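# Seat the pallet collar squarely onto the pallet

## Task

Put the pallet collar down on the pallet so that it sits square and fully seated, and have it stay that way once the robots let go.

## Robot and tools

ROBOTS. Four identical Kinova Gen3 arms, named arm1, arm2, arm3 and arm4. Each has seven joints, a right hand with index, middle and ring fingers plus a thumb, and a wrist camera. Feet in the shared scene frame (metres; origin on the floor, +z up; each foot faces its own +x): arm1 at (-0.443, -0.869, 0.836), arm2 at (0.212, -0.881, 0.834), arm3 at (1.001, -0.057, 0.793), arm4 at (-0.900, -0.151, 0.812). The hand reaches roughly 1.05 m from the joint1 axis. Two room cameras, cam_high and cam_low, are fixed and not on any arm. Special case for arm2: its hand_thumb_ipl goal is capped at +70.3 degrees (its physical stop is +108). Any larger request is treated as +70.3, and hand_goal_thumb_ipl shows that capped value.

move. Every key except cameras is a robot name (arm1 to arm4), and each robot gets its own object. Inside it, joints is a map from joint name to an absolute target. It is never an offset. joint1_rad to joint7_rad are in radians. Ranges: joints 1, 3, 5 and 7 go from -6.283 to 6.283; joint2 from -2.249 to 2.249; joint4 from -2.579 to 2.579; joint6 from -2.099 to 2.099. joint1 positive turns the arm clockwise seen from above. joint2 at 0 is upright, and positive tips it forward. joint4 and joint6 are the elbow and wrist bends, straight at 0. joint7 positive rolls the hand counter-clockwise seen from behind it.

The sixteen hand keys (hand_index_mcp through hand_thumb_ipl) are absolute hinge goals on a -1 to 1 scale between the two stops. Toward -1 curls a finger into the palm. The value where each hinge is straight: mcp +0.75, pip +0.58, dip +0.70, abd 0.00 (abd swings sideways). Thumb: cmc +0.71 (flat beside the palm; toward -1 brings it in front of the palm), axl +0.68 (twist), mcp +0.23, ipl +0.17. hand_current_limit (-1 to 1) is a setting, not a motion. It scales the current cap from 0 up to 550 mA, and starts at +0.4. hand_speed (-0.96 to 1) sets how fast goals are approached, starting at -0.6. min_time_s (0.1 to 8) is the shortest duration for that robot's arm motion. Joints of one arm start and finish together. Robots you leave out, or joints you leave out, keep their old targets, and may still be pushing toward them. Unknown keys make the call invalid. Out-of-range values get the call refused, and then the rest of your queued calls are skipped. cameras takes a list of names or ["all"]; [] means no images.

wait(seconds 0 to 10, cameras) commands nothing new; the simulation just runs on. zoom_image(camera, region [x0,y0,x1,y1] in image pixels, top-left origin, at most 504 by 504) enlarges part of that camera's newest image. finished_scene(scene: the current number, 1 to 2) ends the scene and cannot be undone. The collar has to already be seated and stable without help when you call it.

HAND GEOMETRY (hand-point axes): +z runs along the straight fingers toward the tips. +x runs across the palm, away from the thumb. +y points out of the palm face, which sits at y=-0.062. Straight fingertips end near z=+0.122. A mast carrying the camera sticks out on the palm side near the wrist, and it can collide with objects.

RESULTS. Each robot reports joint_positions (hand values on the same -1 to 1 scale), Joint velocities ("within noise" means the arm is still) and joint_status for each commanded key. Status words: done; off_target (stopped short, possibly still pushing); time_out (target dropped, the joint holds where it is); not_followed (a collision check held back arm targets). It also reports hand_state (one word per motor: moving, goal, blocked, overload), the current on each motor in mA (positive pushes toward -1), the hand_goal_ lines, joint torques, Flange force, and on_its_own. The move line summarises each robot, for example "arm1 done; arm2 time_out". Robots listed under "as last shown" were not commanded in that call. If images are attached, the pictures line gives their order, and a frame can be slightly older than the state. A blocked finger with current flowing means it is gripping something.

HAZARDS. The arms keep pushing after they make contact. A torque-sensor overload, or drifting more than 5 degrees from the plan, freezes that arm and its hand for 10 s. Limits are 104.5 N m on joints 1 to 4 and 51.3 N m on joints 5 to 7. Heat from holding loads or staying stretched out produces MOTOR HOT warnings, and at 75 °C the arm sinks. A hand motor drawing 495 mA or more for 5 s shuts down for 10 s. Robots must never press hard on each other. Closing a hand on another arm's fingers counts as such a press. Fingers of different arms are not kept apart automatically. Nothing may be knocked out of the work area or onto the floor. Avoid dropping the collar, releasing it while it is moving, slamming it, or shoving it hard. Loose objects may occasionally get nudged by outside forces, so check the seating with the cameras before you finish. While you think, every robot keeps holding its last command.

Each tool is called by a JSON object that holds its "fn" and its "kwargs".

## Session

{"fn": "move", "kwargs": {"cameras": ["all"]}}

Scene clock: 0.00 s.
Joint torques (N m): no reading
Flange force (N): no reading
Joint velocities: within noise
arm1.joint_positions: joint1_rad=+0.170 joint2_rad=-0.466 joint3_rad=-0.109 joint4_rad=+1.418 joint5_rad=+0.001 joint6_rad=+1.947 joint7_rad=+1.852 hand_index_mcp=+0.753 hand_index_abd=+0.000 hand_index_pip=+0.577 hand_index_dip=+0.696 hand_middle_mcp=+0.753 hand_middle_abd=+0.000 hand_middle_pip=+0.577 hand_middle_dip=+0.696 hand_ring_mcp=+0.753 hand_ring_abd=+0.000 hand_ring_pip=+0.577 hand_ring_dip=+0.696 hand_thumb_cmc=+0.714 hand_thumb_axl=+0.677 hand_thumb_mcp=+0.226 hand_thumb_ipl=+0.168 hand_current_limit=+0.400 hand_speed=-0.600
arm1.joint_status: not commanded
arm1.hand_state: goal,goal,goal,goal,goal,goal,goal,goal,goal,goal,goal,goal,goal,goal,goal,goal
arm1.index_mcp_current_ma: 0
arm1.index_abd_current_ma: 0
arm1.index_pip_current_ma: 0
arm1.index_dip_current_ma: 0
arm1.middle_mcp_current_ma: 0
arm1.middle_abd_current_ma: 0
arm1.middle_pip_current_ma: 0
arm1.middle_dip_current_ma: 0
arm1.ring_mcp_current_ma: 0
arm1.ring_abd_current_ma: 0
arm1.ring_pip_current_ma: 0
arm1.ring_dip_current_ma: 0
arm1.thumb_cmc_current_ma: 0
arm1.thumb_axl_current_ma: 0
arm1.thumb_mcp_current_ma: 0
arm1.thumb_ipl_current_ma: 0
arm1.hand_goal_index_mcp: 0.754
arm1.hand_goal_index_abd: 0.000
arm1.hand_goal_index_pip: 0.576
arm1.hand_goal_index_dip: 0.696
arm1.hand_goal_middle_mcp: 0.754
arm1.hand_goal_middle_abd: 0.000
arm1.hand_goal_middle_pip: 0.576
arm1.hand_goal_middle_dip: 0.696
arm1.hand_goal_ring_mcp: 0.754
arm1.hand_goal_ring_abd: 0.000
arm1.hand_goal_ring_pip: 0.576
arm1.hand_goal_ring_dip: 0.696
arm1.hand_goal_thumb_cmc: 0.714
arm1.hand_goal_thumb_axl: 0.678
arm1.hand_goal_thumb_mcp: 0.226
arm1.hand_goal_thumb_ipl: 0.168
arm1.hand: x=-0.4966 y=-0.7294 z=+1.3843 quat_wxyz=(+0.122, -0.739, +0.661, +0.046) (m; scene frame)
arm2.joint_positions: joint1_rad=+0.360 joint2_rad=-0.376 joint3_rad=-0.107 joint4_rad=+1.424 joint5_rad=-0.040 joint6_rad=+1.981 joint7_rad=+1.855 hand_index_mcp=+0.753 hand_index_abd=+0.000 hand_index_pip=+0.577 hand_index_dip=+0.696 hand_middle_mcp=+0.753 hand_middle_abd=+0.000 hand_middle_pip=+0.577 hand_middle_dip=+0.696 hand_ring_mcp=+0.753 hand_ring_abd=+0.000 hand_ring_pip=+0.577 hand_ring_dip=+0.696 hand_thumb_cmc=+0.714 hand_thumb_axl=+0.677 hand_thumb_mcp=+0.226 hand_thumb_ipl=+0.168 hand_current_limit=+0.400 hand_speed=-0.600
arm2.joint_status: not commanded
arm2.hand_state: goal,goal,goal,goal,goal,goal,goal,goal,goal,goal,goal,goal,goal,goal,goal,goal
arm2.index_mcp_current_ma: 0
arm2.index_abd_current_ma: 0
arm2.index_pip_current_ma: 0
arm2.index_dip_current_ma: 0
arm2.middle_mcp_current_ma: 0
arm2.middle_abd_current_ma: 0
arm2.middle_pip_current_ma: 0
arm2.middle_dip_current_ma: 0
arm2.ring_mcp_current_ma: 0
arm2.ring_abd_current_ma: 0
arm2.ring_pip_current_ma: 0
arm2.ring_dip_current_ma: 0
arm2.thumb_cmc_current_ma: 0
arm2.thumb_axl_current_ma: 0
arm2.thumb_mcp_current_ma: 0
arm2.thumb_ipl_current_ma: 0
arm2.hand_goal_index_mcp: 0.754
arm2.hand_goal_index_abd: 0.000
arm2.hand_goal_index_pip: 0.576
arm2.hand_goal_index_dip: 0.696
arm2.hand_goal_middle_mcp: 0.754
arm2.hand_goal_middle_abd: 0.000
arm2.hand_goal_middle_pip: 0.576
arm2.hand_goal_middle_dip: 0.696
arm2.hand_goal_ring_mcp: 0.754
arm2.hand_goal_ring_abd: 0.000
arm2.hand_goal_ring_pip: 0.576
arm2.hand_goal_ring_dip: 0.696
arm2.hand_goal_thumb_cmc: 0.714
arm2.hand_goal_thumb_axl: 0.678
arm2.hand_goal_thumb_mcp: 0.226
arm2.hand_goal_thumb_ipl: 0.168
arm2.hand: x=+0.1522 y=-0.7308 z=+1.3698 quat_wxyz=(+0.051, -0.761, +0.646, +0.035) (m; scene frame)
arm3.joint_positions: joint1_rad=-0.175 joint2_rad=-0.413 joint3_rad=-0.114 joint4_rad=+1.434 joint5_rad=-0.077 joint6_rad=+1.985 joint7_rad=+1.818 hand_index_mcp=+0.753 hand_index_abd=+0.000 hand_index_pip=+0.577 hand_index_dip=+0.696 hand_middle_mcp=+0.753 hand_middle_abd=+0.000 hand_middle_pip=+0.577 hand_middle_dip=+0.696 hand_ring_mcp=+0.753 hand_ring_abd=+0.000 hand_ring_pip=+0.577 hand_ring_dip=+0.696 hand_thumb_cmc=+0.714 hand_thumb_axl=+0.677 hand_thumb_mcp=+0.226 hand_thumb_ipl=+0.168 hand_current_limit=+0.400 hand_speed=-0.600
arm3.joint_status: not commanded
arm3.hand_state: goal,goal,goal,goal,goal,goal,goal,goal,goal,goal,goal,goal,goal,goal,goal,goal
arm3.index_mcp_current_ma: 0
arm3.index_abd_current_ma: 0
arm3.index_pip_current_ma: 0
arm3.index_dip_current_ma: 0
arm3.middle_mcp_current_ma: 0
arm3.middle_abd_current_ma: 0
arm3.middle_pip_current_ma: 0
arm3.middle_dip_current_ma: 0
arm3.ring_mcp_current_ma: 0
arm3.ring_abd_current_ma: 0
arm3.ring_pip_current_ma: 0
arm3.ring_dip_current_ma: 0
arm3.thumb_cmc_current_ma: 0
arm3.thumb_axl_current_ma: 0
arm3.thumb_mcp_current_ma: 0
arm3.thumb_ipl_current_ma: 0
arm3.hand_goal_index_mcp: 0.754
arm3.hand_goal_index_abd: 0.000
arm3.hand_goal_index_pip: 0.576
arm3.hand_goal_index_dip: 0.696
arm3.hand_goal_middle_mcp: 0.754
arm3.hand_goal_middle_abd: 0.000
arm3.hand_goal_middle_pip: 0.576
arm3.hand_goal_middle_dip: 0.696
arm3.hand_goal_ring_mcp: 0.754
arm3.hand_goal_ring_abd: 0.000
arm3.hand_goal_ring_pip: 0.576
arm3.hand_goal_ring_dip: 0.696
arm3.hand_goal_thumb_cmc: 0.714
arm3.hand_goal_thumb_axl: 0.678
arm3.hand_goal_thumb_mcp: 0.226
arm3.hand_goal_thumb_ipl: 0.168
arm3.hand: x=+0.9161 y=-0.2005 z=+1.3309 quat_wxyz=(+0.017, +0.935, +0.347, -0.065) (m; scene frame)
arm4.joint_positions: joint1_rad=-0.449 joint2_rad=-0.468 joint3_rad=-0.055 joint4_rad=+1.444 joint5_rad=+0.004 joint6_rad=+2.064 joint7_rad=+1.631 hand_index_mcp=+0.753 hand_index_abd=+0.000 hand_index_pip=+0.577 hand_index_dip=+0.696 hand_middle_mcp=+0.753 hand_middle_abd=+0.000 hand_middle_pip=+0.577 hand_middle_dip=+0.696 hand_ring_mcp=+0.753 hand_ring_abd=+0.000 hand_ring_pip=+0.577 hand_ring_dip=+0.696 hand_thumb_cmc=+0.714 hand_thumb_axl=+0.677 hand_thumb_mcp=+0.226 hand_thumb_ipl=+0.168 hand_current_limit=+0.400 hand_speed=-0.600
arm4.joint_status: not commanded
arm4.hand_state: goal,goal,goal,goal,goal,goal,goal,goal,goal,goal,goal,goal,goal,goal,goal,goal
arm4.index_mcp_current_ma: 0
arm4.index_abd_current_ma: 0
arm4.index_pip_current_ma: 0
arm4.index_dip_current_ma: 0
arm4.middle_mcp_current_ma: 0
arm4.middle_abd_current_ma: 0
arm4.middle_pip_current_ma: 0
arm4.middle_dip_current_ma: 0
arm4.ring_mcp_current_ma: 0
arm4.ring_abd_current_ma: 0
arm4.ring_pip_current_ma: 0
arm4.ring_dip_current_ma: 0
arm4.thumb_cmc_current_ma: 0
arm4.thumb_axl_current_ma: 0
arm4.thumb_mcp_current_ma: 0
arm4.thumb_ipl_current_ma: 0
arm4.hand_goal_index_mcp: 0.754
arm4.hand_goal_index_abd: 0.000
arm4.hand_goal_index_pip: 0.576
arm4.hand_goal_index_dip: 0.696
arm4.hand_goal_middle_mcp: 0.754
arm4.hand_goal_middle_abd: 0.000
arm4.hand_goal_middle_pip: 0.576
arm4.hand_goal_middle_dip: 0.696
arm4.hand_goal_ring_mcp: 0.754
arm4.hand_goal_ring_abd: 0.000
arm4.hand_goal_ring_pip: 0.576
arm4.hand_goal_ring_dip: 0.696
arm4.hand_goal_thumb_cmc: 0.714
arm4.hand_goal_thumb_axl: 0.678
arm4.hand_goal_thumb_mcp: 0.226
arm4.hand_goal_thumb_ipl: 0.168
arm4.hand: x=-0.7980 y=-0.0631 z=+1.3484 quat_wxyz=(+0.053, -0.122, +0.991, -0.011) (m; scene frame)
pictures: arm1_cam_wrist, arm2_cam_wrist, arm3_cam_wrist, arm4_cam_wrist, cam_high, cam_low

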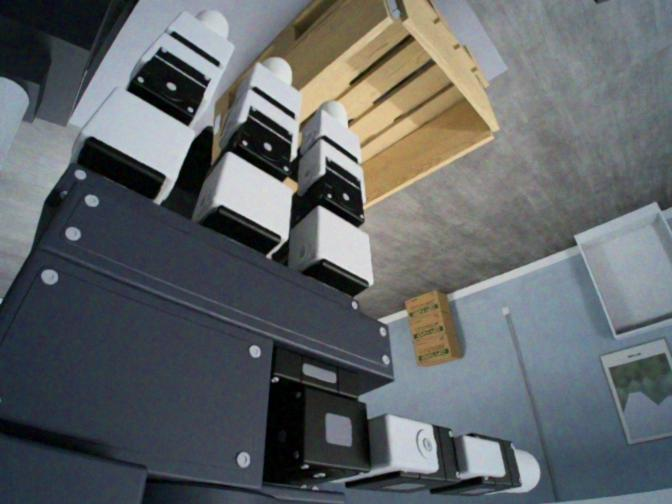

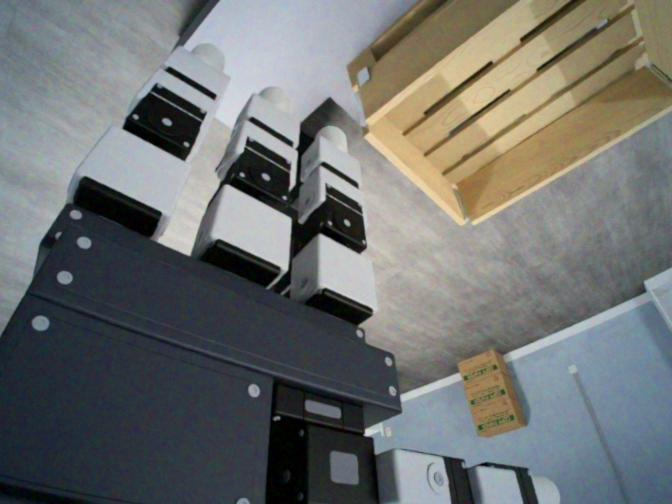

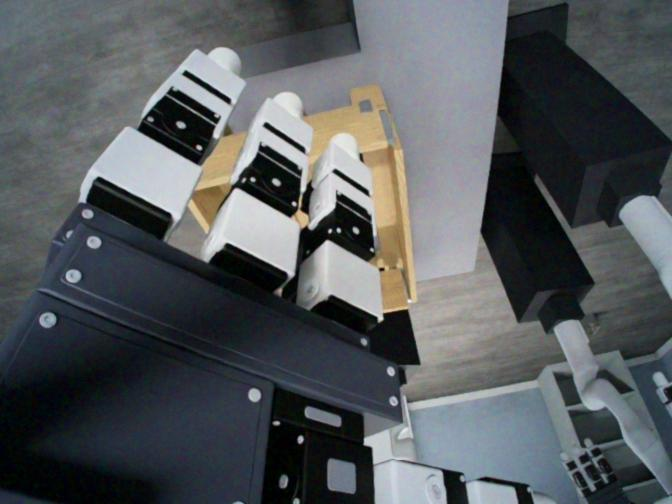

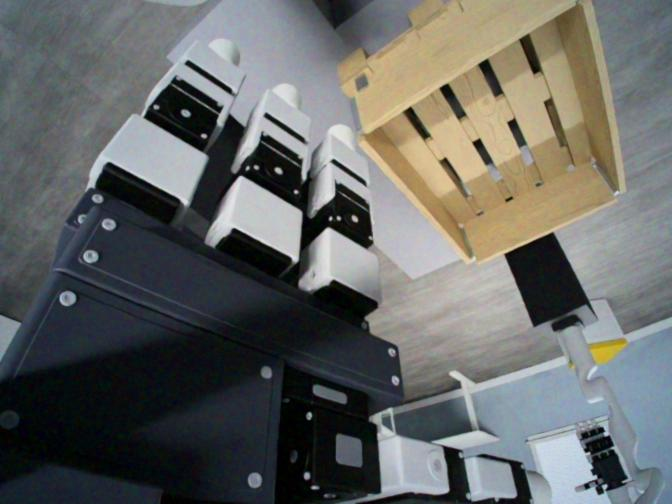

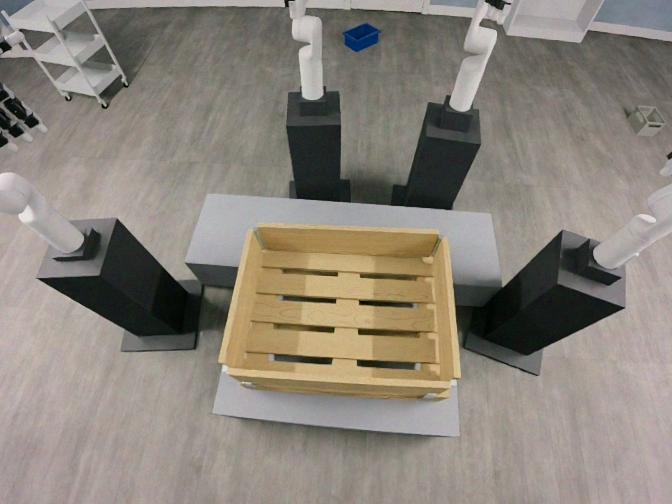

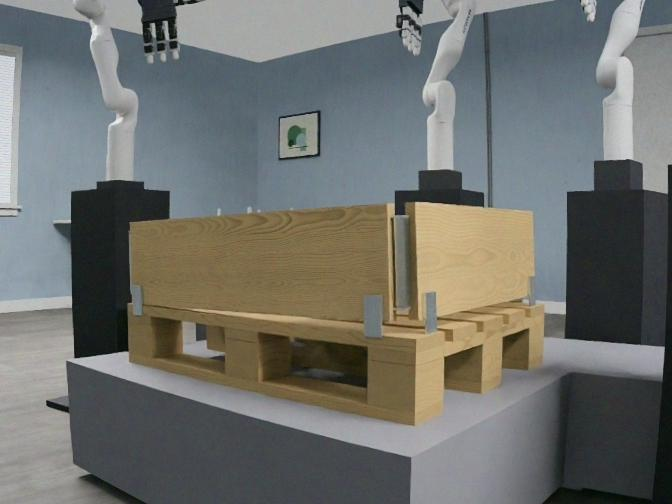

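{"fn": "zoom_image", "kwargs": {"camera": "cam_high", "region": [180, 180, 510, 440]}}

{"fn": "zoom_image", "kwargs": {"camera": "cam_low", "region": [60, 180, 340, 400]}}

{"fn": "zoom_image", "kwargs": {"camera": "cam_low", "region": [320, 180, 600, 430]}}

Scaled by 1.527.

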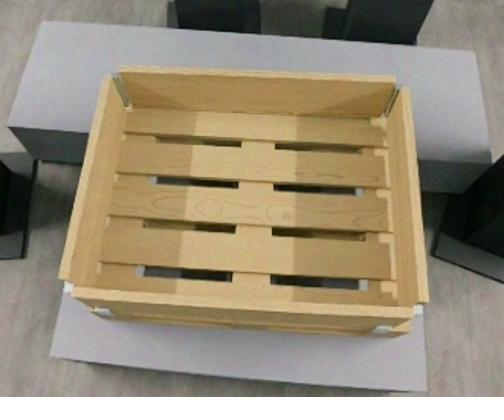

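Scaled by 1.800.

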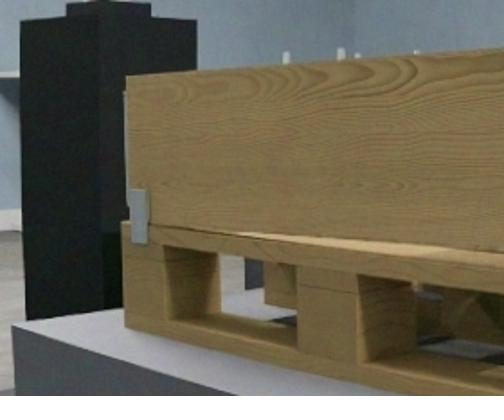

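Scaled by 1.800.

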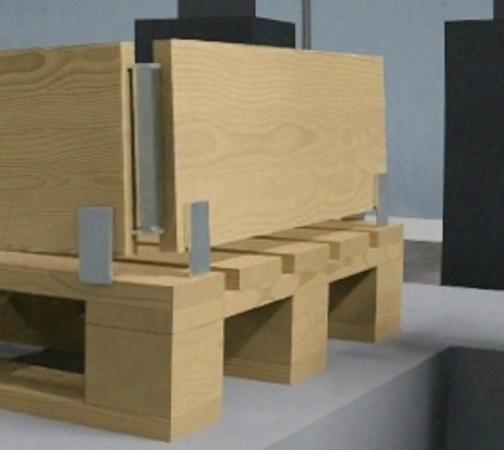

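{"fn": "zoom_image", "kwargs": {"camera": "cam_low", "region": [340, 280, 460, 370]}}

{"fn": "zoom_image", "kwargs": {"camera": "cam_low", "region": [480, 230, 560, 340]}}

{"fn": "zoom_image", "kwargs": {"camera": "cam_low", "region": [110, 220, 250, 340]}}

{"fn": "zoom_image", "kwargs": {"camera": "cam_high", "region": [380, 330, 480, 420]}}

{"fn": "zoom_image", "kwargs": {"camera": "cam_high", "region": [200, 320, 300, 420]}}

{"fn": "zoom_image", "kwargs": {"camera": "cam_high", "region": [400, 210, 500, 310]}}

{"fn": "zoom_image", "kwargs": {"camera": "cam_high", "region": [220, 200, 320, 300]}}

Scaled by 4.200.

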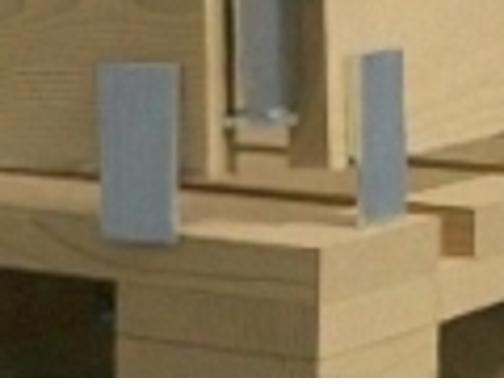

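Scaled by 4.582.

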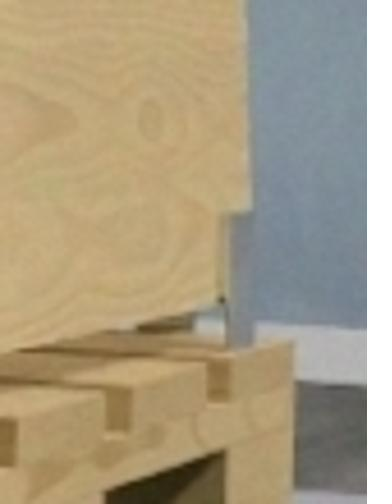

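Scaled by 3.600.

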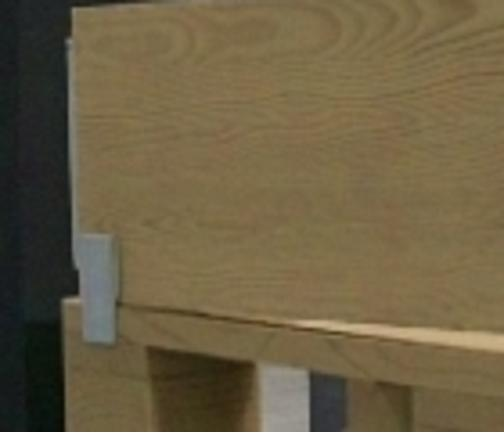

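Scaled by 5.040.

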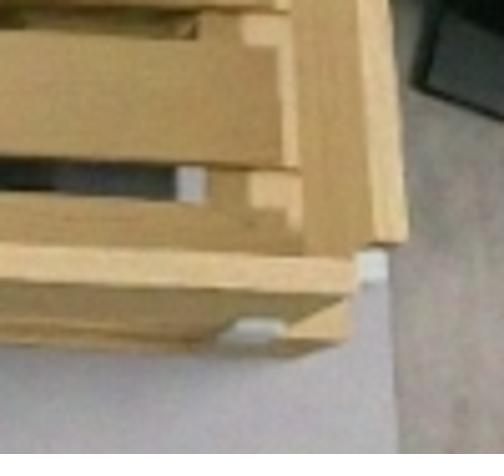

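Scaled by 5.040.

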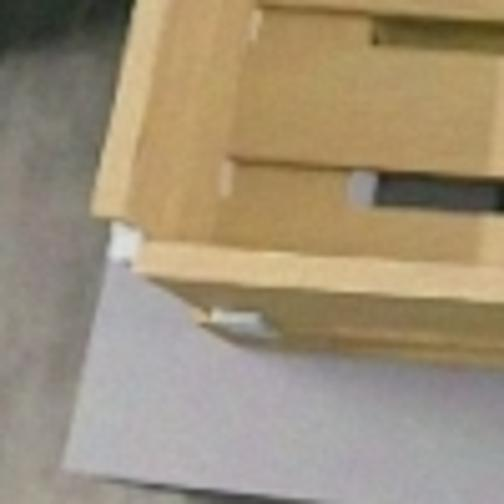

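Scaled by 5.040.

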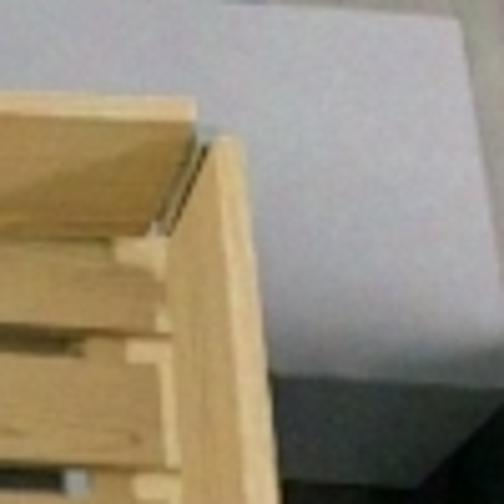

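Scaled by 5.040.

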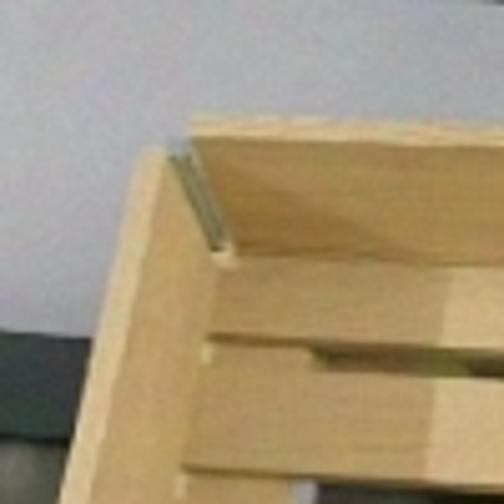

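{"fn": "zoom_image", "kwargs": {"camera": "arm4_cam_wrist", "region": [330, 0, 672, 280]}}

{"fn": "zoom_image", "kwargs": {"camera": "arm1_cam_wrist", "region": [210, 0, 540, 230]}}

{"fn": "zoom_image", "kwargs": {"camera": "arm2_cam_wrist", "region": [330, 0, 672, 240]}}

{"fn": "zoom_image", "kwargs": {"camera": "arm3_cam_wrist", "region": [160, 60, 460, 320]}}

Scaled by 1.474 from the camera's 672x504 image, which has a finer 960x720 frame.

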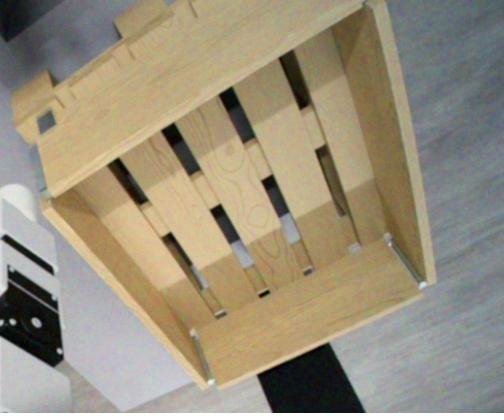

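Scaled by 1.527 from the camera's 672x504 image, which has a finer 960x720 frame.

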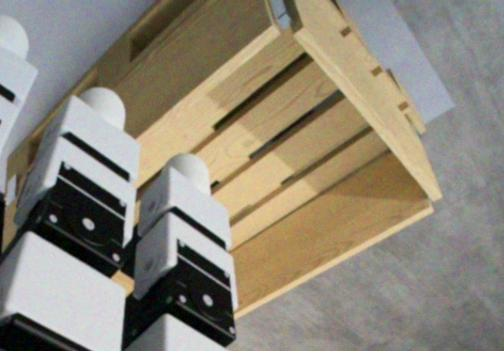

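Scaled by 1.474 from the camera's 672x504 image, which has a finer 960x720 frame.

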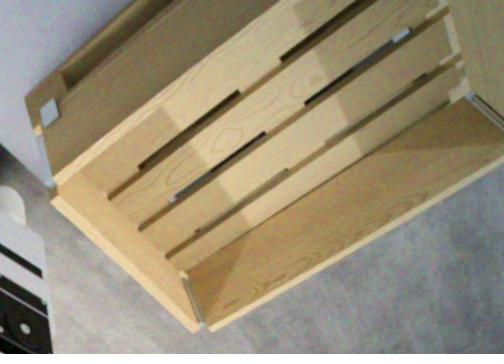

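Scaled by 1.680 from the camera's 672x504 image, which has a finer 960x720 frame.

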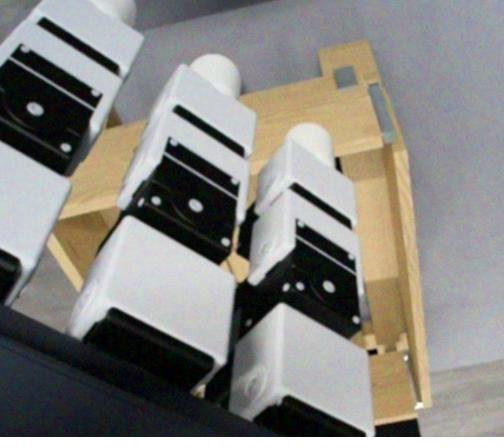

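{"fn": "zoom_image", "kwargs": {"camera": "arm2_cam_wrist", "region": [335, 30, 425, 150]}}

{"fn": "zoom_image", "kwargs": {"camera": "arm3_cam_wrist", "region": [330, 70, 430, 170]}}

{"fn": "zoom_image", "kwargs": {"camera": "arm4_cam_wrist", "region": [330, 30, 430, 150]}}

{"fn": "zoom_image", "kwargs": {"camera": "arm1_cam_wrist", "region": [330, 0, 470, 120]}}

Scaled by 4.200 from the camera's 672x504 image, which has a finer 960x720 frame.

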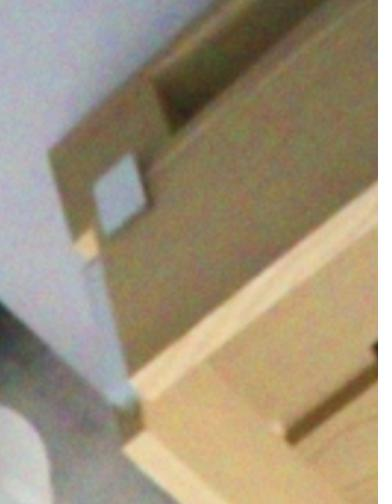

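Scaled by 5.040 from the camera's 672x504 image, which has a finer 960x720 frame.

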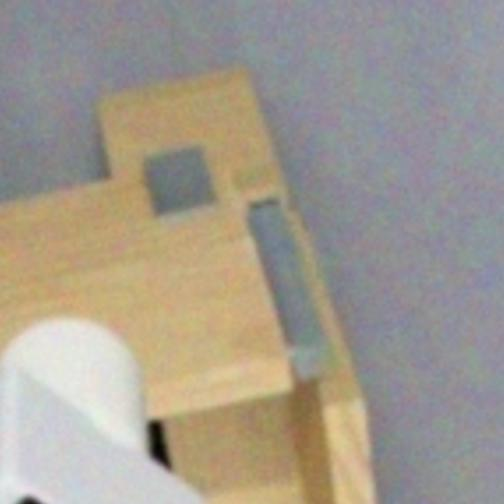

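Scaled by 4.200 from the camera's 672x504 image, which has a finer 960x720 frame.

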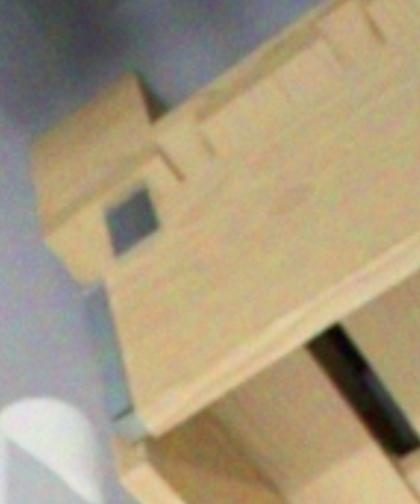

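Scaled by 3.600 from the camera's 672x504 image, which has a finer 960x720 frame.

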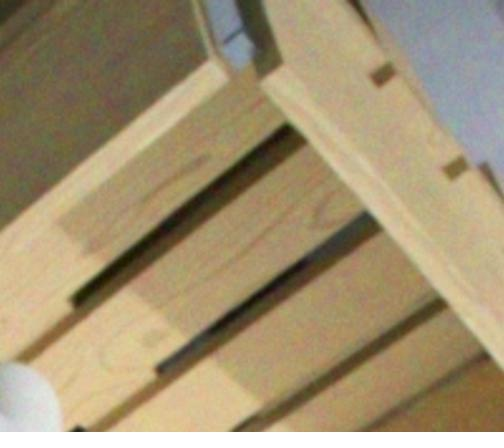

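{"fn": "move", "kwargs": {"arm4": {"joints": {"hand_index_mcp": -0.479, "hand_middle_mcp": -0.479, "hand_ring_mcp": -0.479, "hand_index_pip": -0.737, "hand_middle_pip": -0.737, "hand_ring_pip": -0.737, "hand_index_dip": 0.188, "hand_middle_dip": 0.188, "hand_ring_dip": 0.188, "joint1_rad": -0.2735, "joint2_rad": 1.1346, "joint3_rad": 0, "joint4_rad": 1.0323, "joint5_rad": 0, "joint6_rad": 0.9747, "joint7_rad": 1.609}, "min_time_s": 5}, "cameras": ["all"]}}

Scene clock: 232.23 s.
Joint torques (N m): arm1=[1.25 2.42 0.51 -8.53 0.24 -1.11 0.19] | arm2=[-1.87 -2.08 0.4 -6.24 -0.23 -0.7 0.08] | arm3=[1.41 -1.87 -0.03 -8.05 0.11 -0.33 -0.14] | arm4=[1.18 -27.43 -0.44 -4.23 -0.51 0.1 0]
Flange force (N): arm1=[3.4 1.9 3.7] | arm2=[-6.0 -0.3 -8.2] | arm3=[-3.0 -3.1 0.5] | arm4=[-22.0 0.2 4.9]
move: arm4 done
Joint velocities: within noise
arm1, arm2, arm3: as last shown
arm1.joint_positions: joint1_rad=+0.170 joint2_rad=-0.466 joint3_rad=-0.109 joint4_rad=+1.418 joint5_rad=+0.001 joint6_rad=+1.947 joint7_rad=+1.852 hand_index_mcp=+0.753 hand_index_abd=+0.000 hand_index_pip=+0.577 hand_index_dip=+0.696 hand_middle_mcp=+0.753 hand_middle_abd=+0.000 hand_middle_pip=+0.577 hand_middle_dip=+0.696 hand_ring_mcp=+0.753 hand_ring_abd=+0.000 hand_ring_pip=+0.577 hand_ring_dip=+0.696 hand_thumb_cmc=+0.714 hand_thumb_axl=+0.677 hand_thumb_mcp=+0.224 hand_thumb_ipl=+0.168 hand_current_limit=+0.400 hand_speed=-0.600
arm1.thumb_mcp_current_ma: -1
arm2.joint_positions: joint1_rad=+0.360 joint2_rad=-0.376 joint3_rad=-0.107 joint4_rad=+1.424 joint5_rad=-0.040 joint6_rad=+1.981 joint7_rad=+1.855 hand_index_mcp=+0.753 hand_index_abd=+0.000 hand_index_pip=+0.577 hand_index_dip=+0.696 hand_middle_mcp=+0.753 hand_middle_abd=+0.000 hand_middle_pip=+0.577 hand_middle_dip=+0.696 hand_ring_mcp=+0.753 hand_ring_abd=+0.000 hand_ring_pip=+0.577 hand_ring_dip=+0.696 hand_thumb_cmc=+0.714 hand_thumb_axl=+0.677 hand_thumb_mcp=+0.224 hand_thumb_ipl=+0.168 hand_current_limit=+0.400 hand_speed=-0.600
arm2.index_mcp_current_ma: -2
arm2.index_pip_current_ma: 2
arm2.middle_mcp_current_ma: -2
arm2.middle_pip_current_ma: 2
arm2.ring_mcp_current_ma: -2
arm2.ring_pip_current_ma: 2
arm2.thumb_cmc_current_ma: 1
arm2.thumb_axl_current_ma: -2
arm2.thumb_mcp_current_ma: -7
arm2.thumb_ipl_current_ma: -1
arm3.joint_positions: joint1_rad=-0.175 joint2_rad=-0.413 joint3_rad=-0.114 joint4_rad=+1.434 joint5_rad=-0.077 joint6_rad=+1.985 joint7_rad=+1.818 hand_index_mcp=+0.753 hand_index_abd=+0.000 hand_index_pip=+0.577 hand_index_dip=+0.696 hand_middle_mcp=+0.753 hand_middle_abd=+0.000 hand_middle_pip=+0.577 hand_middle_dip=+0.696 hand_ring_mcp=+0.753 hand_ring_abd=+0.000 hand_ring_pip=+0.577 hand_ring_dip=+0.696 hand_thumb_cmc=+0.714 hand_thumb_axl=+0.677 hand_thumb_mcp=+0.224 hand_thumb_ipl=+0.168 hand_current_limit=+0.400 hand_speed=-0.600
arm4.joint_positions: joint1_rad=-0.273 joint2_rad=+1.135 joint3_rad=+0.000 joint4_rad=+1.032 joint5_rad=+0.000 joint6_rad=+0.975 joint7_rad=+1.609 hand_index_mcp=-0.461 hand_index_abd=+0.000 hand_index_pip=-0.733 hand_index_dip=+0.191 hand_middle_mcp=-0.462 hand_middle_abd=+0.000 hand_middle_pip=-0.733 hand_middle_dip=+0.191 hand_ring_mcp=-0.460 hand_ring_abd=+0.000 hand_ring_pip=-0.733 hand_ring_dip=+0.190 hand_thumb_cmc=+0.714 hand_thumb_axl=+0.677 hand_thumb_mcp=+0.223 hand_thumb_ipl=+0.168 hand_current_limit=+0.400 hand_speed=-0.600
arm4.joint_status: all done
arm4.hand_state: goal,goal,goal,goal,goal,goal,goal,goal,goal,goal,goal,goal,goal,goal,goal,goal
arm4.index_mcp_current_ma: 40
arm4.index_abd_current_ma: 0
arm4.index_pip_current_ma: 4
arm4.index_dip_current_ma: 4
arm4.middle_mcp_current_ma: 38
arm4.middle_abd_current_ma: 0
arm4.middle_pip_current_ma: 4
arm4.middle_dip_current_ma: 4
arm4.ring_mcp_current_ma: 43
arm4.ring_abd_current_ma: 0
arm4.ring_pip_current_ma: 4
arm4.ring_dip_current_ma: 3
arm4.thumb_cmc_current_ma: 0
arm4.thumb_axl_current_ma: -1
arm4.thumb_mcp_current_ma: -5
arm4.thumb_ipl_current_ma: 0
arm4.hand_goal_index_mcp: -0.478
arm4.hand_goal_index_abd: 0.000
arm4.hand_goal_index_pip: -0.736
arm4.hand_goal_index_dip: 0.188
arm4.hand_goal_middle_mcp: -0.478
arm4.hand_goal_middle_abd: 0.000
arm4.hand_goal_middle_pip: -0.736
arm4.hand_goal_middle_dip: 0.188
arm4.hand_goal_ring_mcp: -0.478
arm4.hand_goal_ring_abd: 0.000
arm4.hand_goal_ring_pip: -0.736
arm4.hand_goal_ring_dip: 0.188
arm4.hand_goal_thumb_cmc: 0.714
arm4.hand_goal_thumb_axl: 0.678
arm4.hand_goal_thumb_mcp: 0.226
arm4.hand_goal_thumb_ipl: 0.168
arm4.hand: x=-0.2370 y=-0.1153 z=+0.7992 quat_wxyz=(+0.002, +0.000, +1.000, +0.000) (m; scene frame)
pictures: arm1_cam_wrist, arm2_cam_wrist, arm3_cam_wrist, arm4_cam_wrist, cam_high, cam_low
camera_calibration:
arm4_cam_wrist: T_world_to_cam=[[0.768448, 0.639867, 0.00761113, 0.282849], [0.433206, -0.528939, 0.729765, -0.592706], [0.470978, -0.557489, -0.683656, 0.721585], [0, 0, 0, 1]] pos_world=[-0.300442, -0.0922154, 0.923699]

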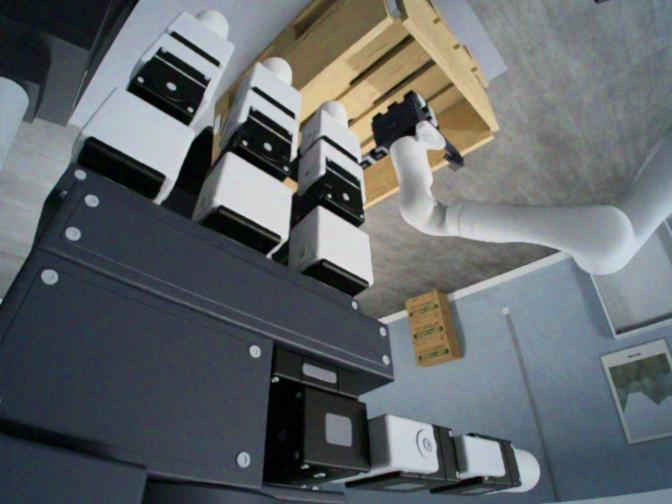

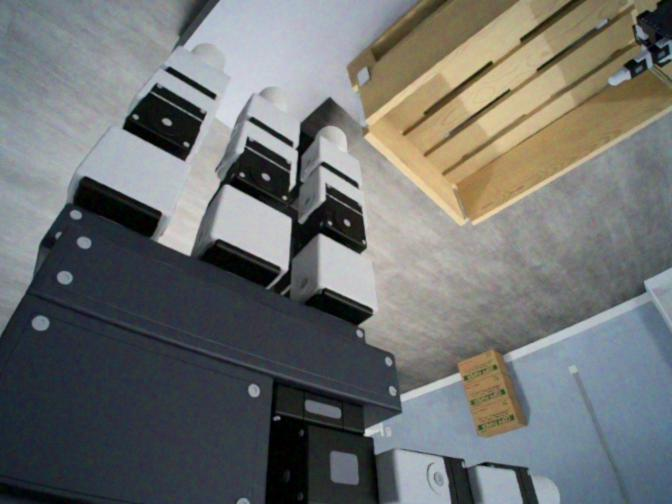

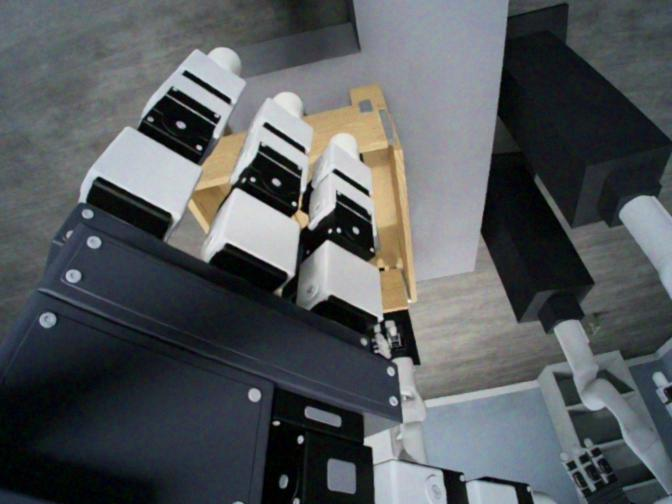

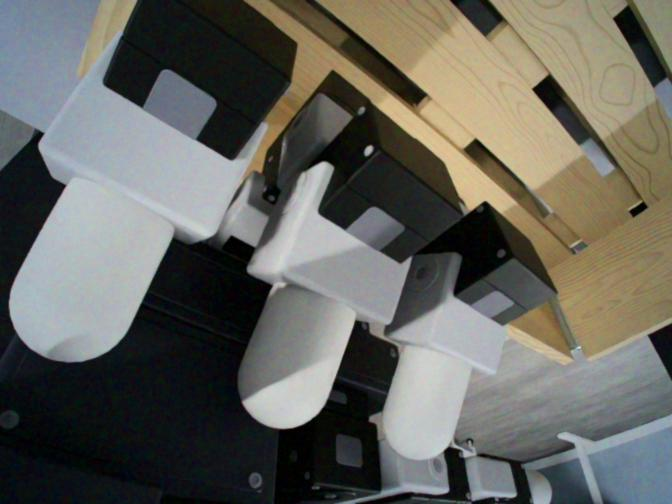

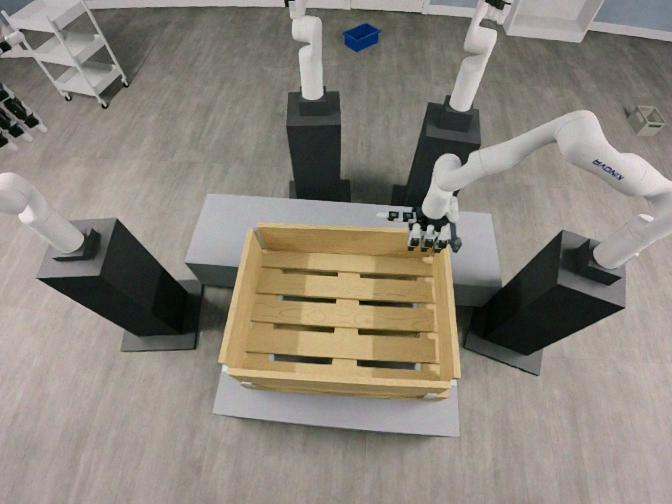

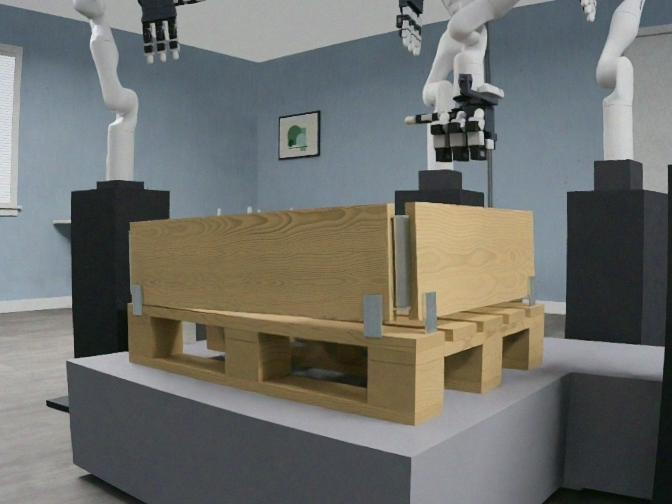

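{"fn": "move", "kwargs": {"arm4": {"joints": {"joint2_rad": 1.6070, "joint4_rad": 0.7551, "joint6_rad": 0.7795}, "min_time_s": 4}, "cameras": ["arm4_cam_wrist", "cam_high", "cam_low"]}}

{"fn": "zoom_image", "kwargs": {"camera": "cam_high", "region": [370, 180, 490, 290]}}

Scene clock: 242.23 s.
Joint torques (N m): arm1=[1.22 2.41 0.47 -8.62 0.29 -1.12 0.17] | arm2=[-1.9 -2.09 0.44 -6.36 -0.22 -0.65 -0.03] | arm3=[1.41 -1.87 -0.06 -7.99 0.09 -0.33 -0.14] | arm4=[1.19 -28.26 -0.45 -3.23 -0.45 0.11 0]
Flange force (N): arm1=[3.5 1.9 4.1] | arm2=[-5.8 -0.5 -7.6] | arm3=[-3.0 -3.2 0.3] | arm4=[-25.9 -0.1 14.7]
move: arm4 done
Joint velocities: within noise
arm1, arm2, arm3: as last shown
arm4.joint_positions: joint1_rad=-0.273 joint2_rad=+1.607 joint3_rad=+0.000 joint4_rad=+0.755 joint5_rad=+0.000 joint6_rad=+0.780 joint7_rad=+1.609 hand_index_mcp=-0.461 hand_index_abd=+0.000 hand_index_pip=-0.733 hand_index_dip=+0.191 hand_middle_mcp=-0.462 hand_middle_abd=+0.000 hand_middle_pip=-0.733 hand_middle_dip=+0.191 hand_ring_mcp=-0.460 hand_ring_abd=+0.000 hand_ring_pip=-0.733 hand_ring_dip=+0.190 hand_thumb_cmc=+0.714 hand_thumb_axl=+0.677 hand_thumb_mcp=+0.223 hand_thumb_ipl=+0.168 hand_current_limit=+0.400 hand_speed=-0.600
arm4.joint_status: all done
arm4.hand_state: goal,goal,goal,goal,goal,goal,goal,goal,goal,goal,goal,goal,goal,goal,goal,goal
arm4.index_mcp_current_ma: 40
arm4.index_abd_current_ma: 0
arm4.index_pip_current_ma: 4
arm4.index_dip_current_ma: 4
arm4.middle_mcp_current_ma: 38
arm4.middle_abd_current_ma: 0
arm4.middle_pip_current_ma: 4
arm4.middle_dip_current_ma: 4
arm4.ring_mcp_current_ma: 43
arm4.ring_abd_current_ma: 0
arm4.ring_pip_current_ma: 4
arm4.ring_dip_current_ma: 3
arm4.thumb_cmc_current_ma: 0
arm4.thumb_axl_current_ma: -1
arm4.thumb_mcp_current_ma: -5
arm4.thumb_ipl_current_ma: 0
arm4.hand_goal_index_mcp: -0.478
arm4.hand_goal_index_abd: 0.000
arm4.hand_goal_index_pip: -0.736
arm4.hand_goal_index_dip: 0.188
arm4.hand_goal_middle_mcp: -0.478
arm4.hand_goal_middle_abd: 0.000
arm4.hand_goal_middle_pip: -0.736
arm4.hand_goal_middle_dip: 0.188
arm4.hand_goal_ring_mcp: -0.478
arm4.hand_goal_ring_abd: 0.000
arm4.hand_goal_ring_pip: -0.736
arm4.hand_goal_ring_dip: 0.188
arm4.hand_goal_thumb_cmc: 0.714
arm4.hand_goal_thumb_axl: 0.678
arm4.hand_goal_thumb_mcp: 0.226
arm4.hand_goal_thumb_ipl: 0.168
arm4.hand: x=-0.2360 y=-0.1155 z=+0.5591 quat_wxyz=(+0.002, +0.000, +1.000, +0.000) (m; scene frame)
pictures: arm4_cam_wrist, cam_high, cam_low
camera_calibration:
arm4_cam_wrist: T_world_to_cam=[[0.768448, 0.639867, 0.00761113, 0.284113], [0.433206, -0.528939, 0.729765, -0.417985], [0.470978, -0.557489, -0.683656, 0.556904], [0, 0, 0, 1]] pos_world=[-0.299542, -0.0924154, 0.683599]

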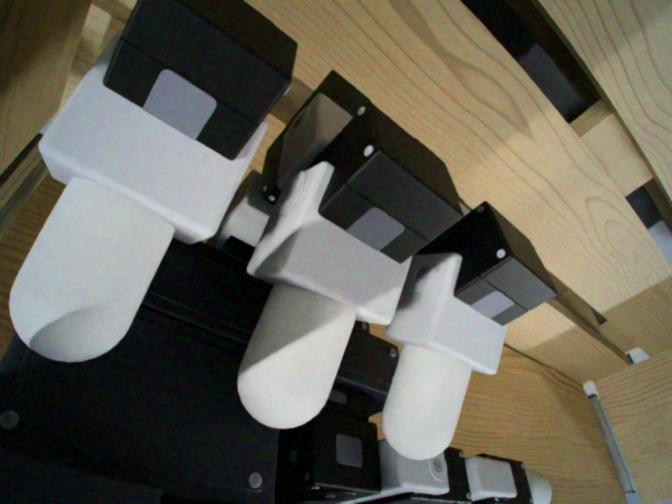

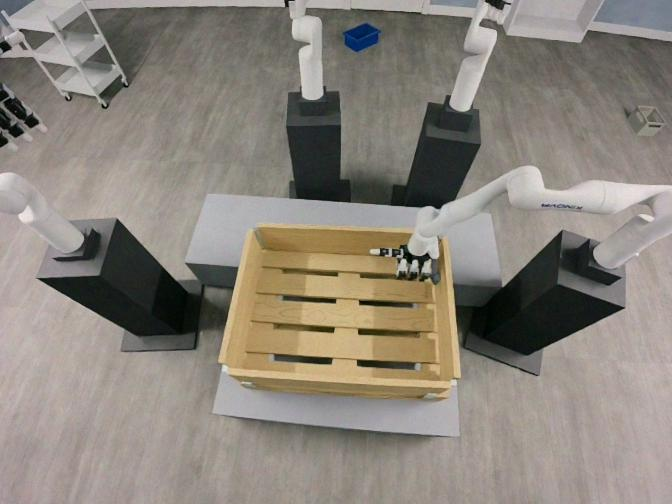

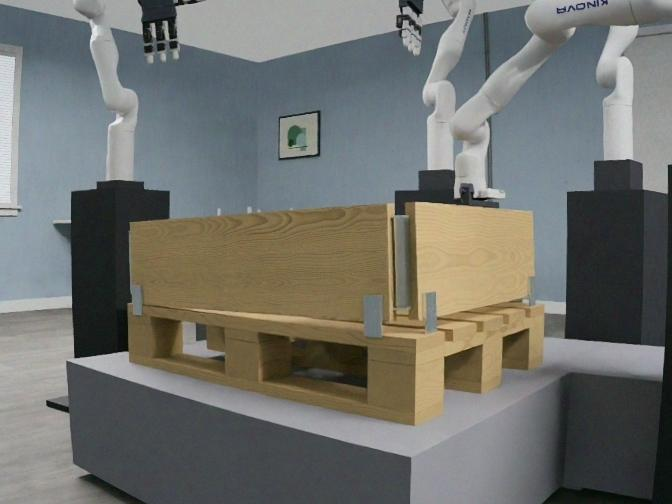

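Scaled by 4.200.

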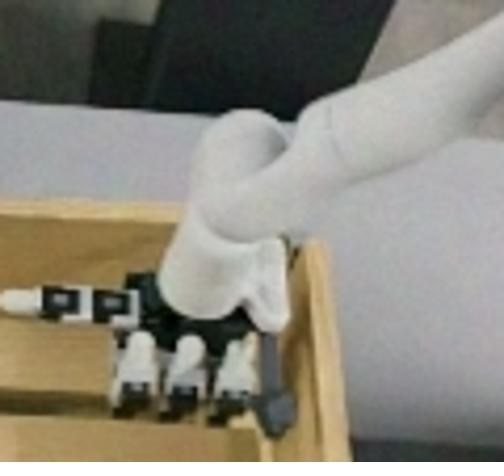

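{"fn": "move", "kwargs": {"arm4": {"joints": {"joint1_rad": -0.195, "joint7_rad": 1.687}, "min_time_s": 2.5}, "cameras": ["arm4_cam_wrist", "cam_high", "cam_low"]}}

{"fn": "zoom_image", "kwargs": {"camera": "cam_high", "region": [370, 200, 490, 410]}}

{"fn": "zoom_image", "kwargs": {"camera": "cam_low", "region": [340, 280, 460, 370]}}

Scene clock: 250.87 s.
Joint torques (N m): arm1=[1.23 2.4 0.5 -8.61 0.26 -1.11 0.22] | arm2=[-1.83 -2.11 0.45 -6.3 -0.22 -0.7 0.03] | arm3=[1.41 -1.85 -0.04 -8.02 0.09 -0.33 -0.11] | arm4=[1.2 -28.22 -0.43 -3.25 -0.49 0.14 -0.02]
Flange force (N): arm1=[3.4 2.0 4.0] | arm2=[-6.0 -0.3 -8.0] | arm3=[-3.0 -3.0 0.5] | arm4=[-25.4 -2.1 14.5]
move: arm4 done
Joint velocities: within noise
arm1, arm2, arm3: as last shown
arm4.joint_positions: joint1_rad=-0.195 joint2_rad=+1.607 joint3_rad=+0.000 joint4_rad=+0.755 joint5_rad=+0.000 joint6_rad=+0.780 joint7_rad=+1.687 hand_index_mcp=-0.461 hand_index_abd=+0.000 hand_index_pip=-0.733 hand_index_dip=+0.191 hand_middle_mcp=-0.462 hand_middle_abd=+0.000 hand_middle_pip=-0.733 hand_middle_dip=+0.191 hand_ring_mcp=-0.460 hand_ring_abd=+0.000 hand_ring_pip=-0.733 hand_ring_dip=+0.190 hand_thumb_cmc=+0.714 hand_thumb_axl=+0.677 hand_thumb_mcp=+0.223 hand_thumb_ipl=+0.168 hand_current_limit=+0.400 hand_speed=-0.600
arm4.joint_status: all done
arm4.hand_state: goal,goal,goal,goal,goal,goal,goal,goal,goal,goal,goal,goal,goal,goal,goal,goal
arm4.index_mcp_current_ma: 40
arm4.index_abd_current_ma: 0
arm4.index_pip_current_ma: 4
arm4.index_dip_current_ma: 4
arm4.middle_mcp_current_ma: 38
arm4.middle_abd_current_ma: 0
arm4.middle_pip_current_ma: 4
arm4.middle_dip_current_ma: 4
arm4.ring_mcp_current_ma: 43
arm4.ring_abd_current_ma: 0
arm4.ring_pip_current_ma: 4
arm4.ring_dip_current_ma: 3
arm4.thumb_cmc_current_ma: 0
arm4.thumb_axl_current_ma: -1
arm4.thumb_mcp_current_ma: -5
arm4.thumb_ipl_current_ma: 0
arm4.hand_goal_index_mcp: -0.478
arm4.hand_goal_index_abd: 0.000
arm4.hand_goal_index_pip: -0.736
arm4.hand_goal_index_dip: 0.188
arm4.hand_goal_middle_mcp: -0.478
arm4.hand_goal_middle_abd: 0.000
arm4.hand_goal_middle_pip: -0.736
arm4.hand_goal_middle_dip: 0.188
arm4.hand_goal_ring_mcp: -0.478
arm4.hand_goal_ring_abd: 0.000
arm4.hand_goal_ring_pip: -0.736
arm4.hand_goal_ring_dip: 0.188
arm4.hand_goal_thumb_cmc: 0.714
arm4.hand_goal_thumb_axl: 0.678
arm4.hand_goal_thumb_mcp: 0.226
arm4.hand_goal_thumb_ipl: 0.168
arm4.hand: x=-0.2418 y=-0.1655 z=+0.5591 quat_wxyz=(+0.002, +0.000, +1.000, +0.000) (m; scene frame)
pictures: arm4_cam_wrist, cam_high, cam_low
camera_calibration:
arm4_cam_wrist: T_world_to_cam=[[0.768736, 0.63952, 0.00767669, 0.320482], [0.432924, -0.529157, 0.729774, -0.442087], [0.470767, -0.55768, -0.683646, 0.531615], [0, 0, 0, 1]] pos_world=[-0.305243, -0.142417, 0.683599]

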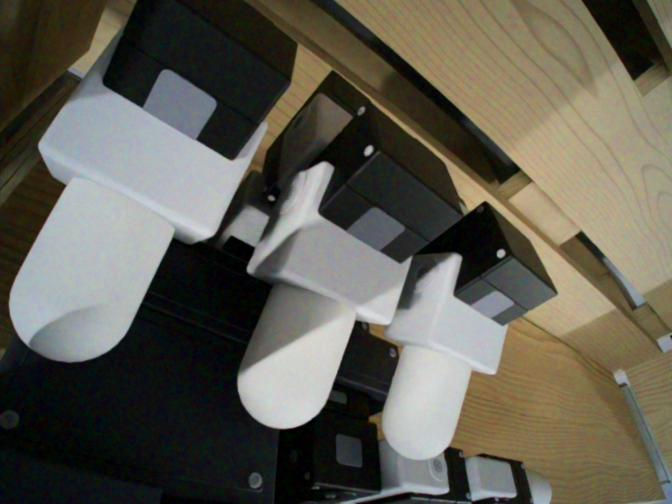

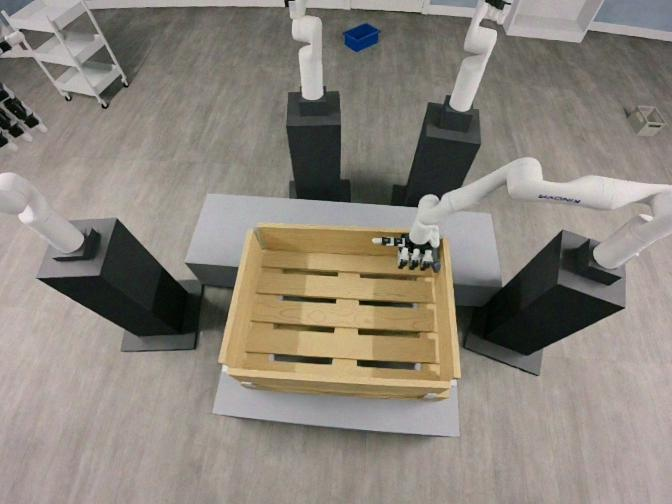

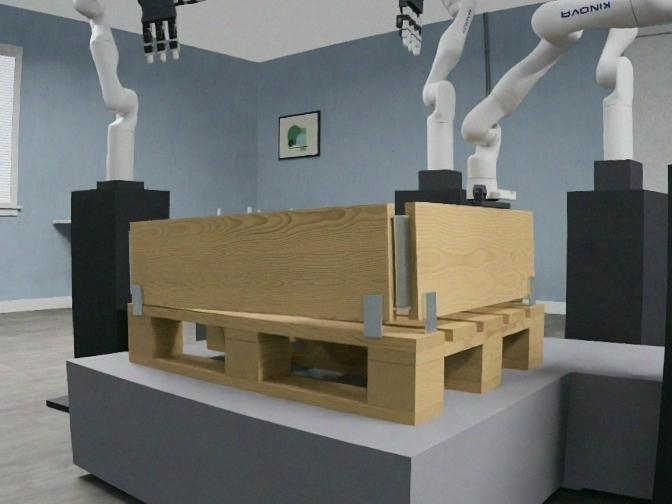

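Scaled by 2.400.

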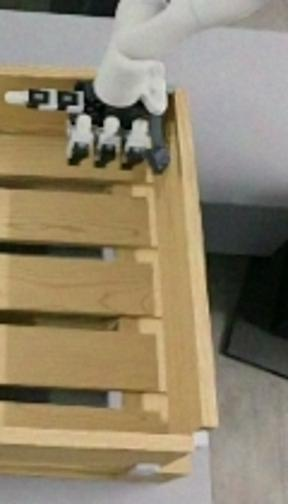

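Scaled by 4.200.

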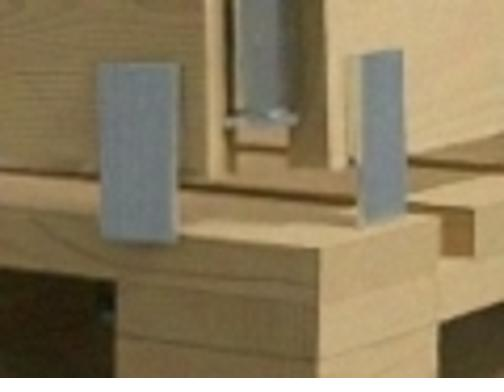

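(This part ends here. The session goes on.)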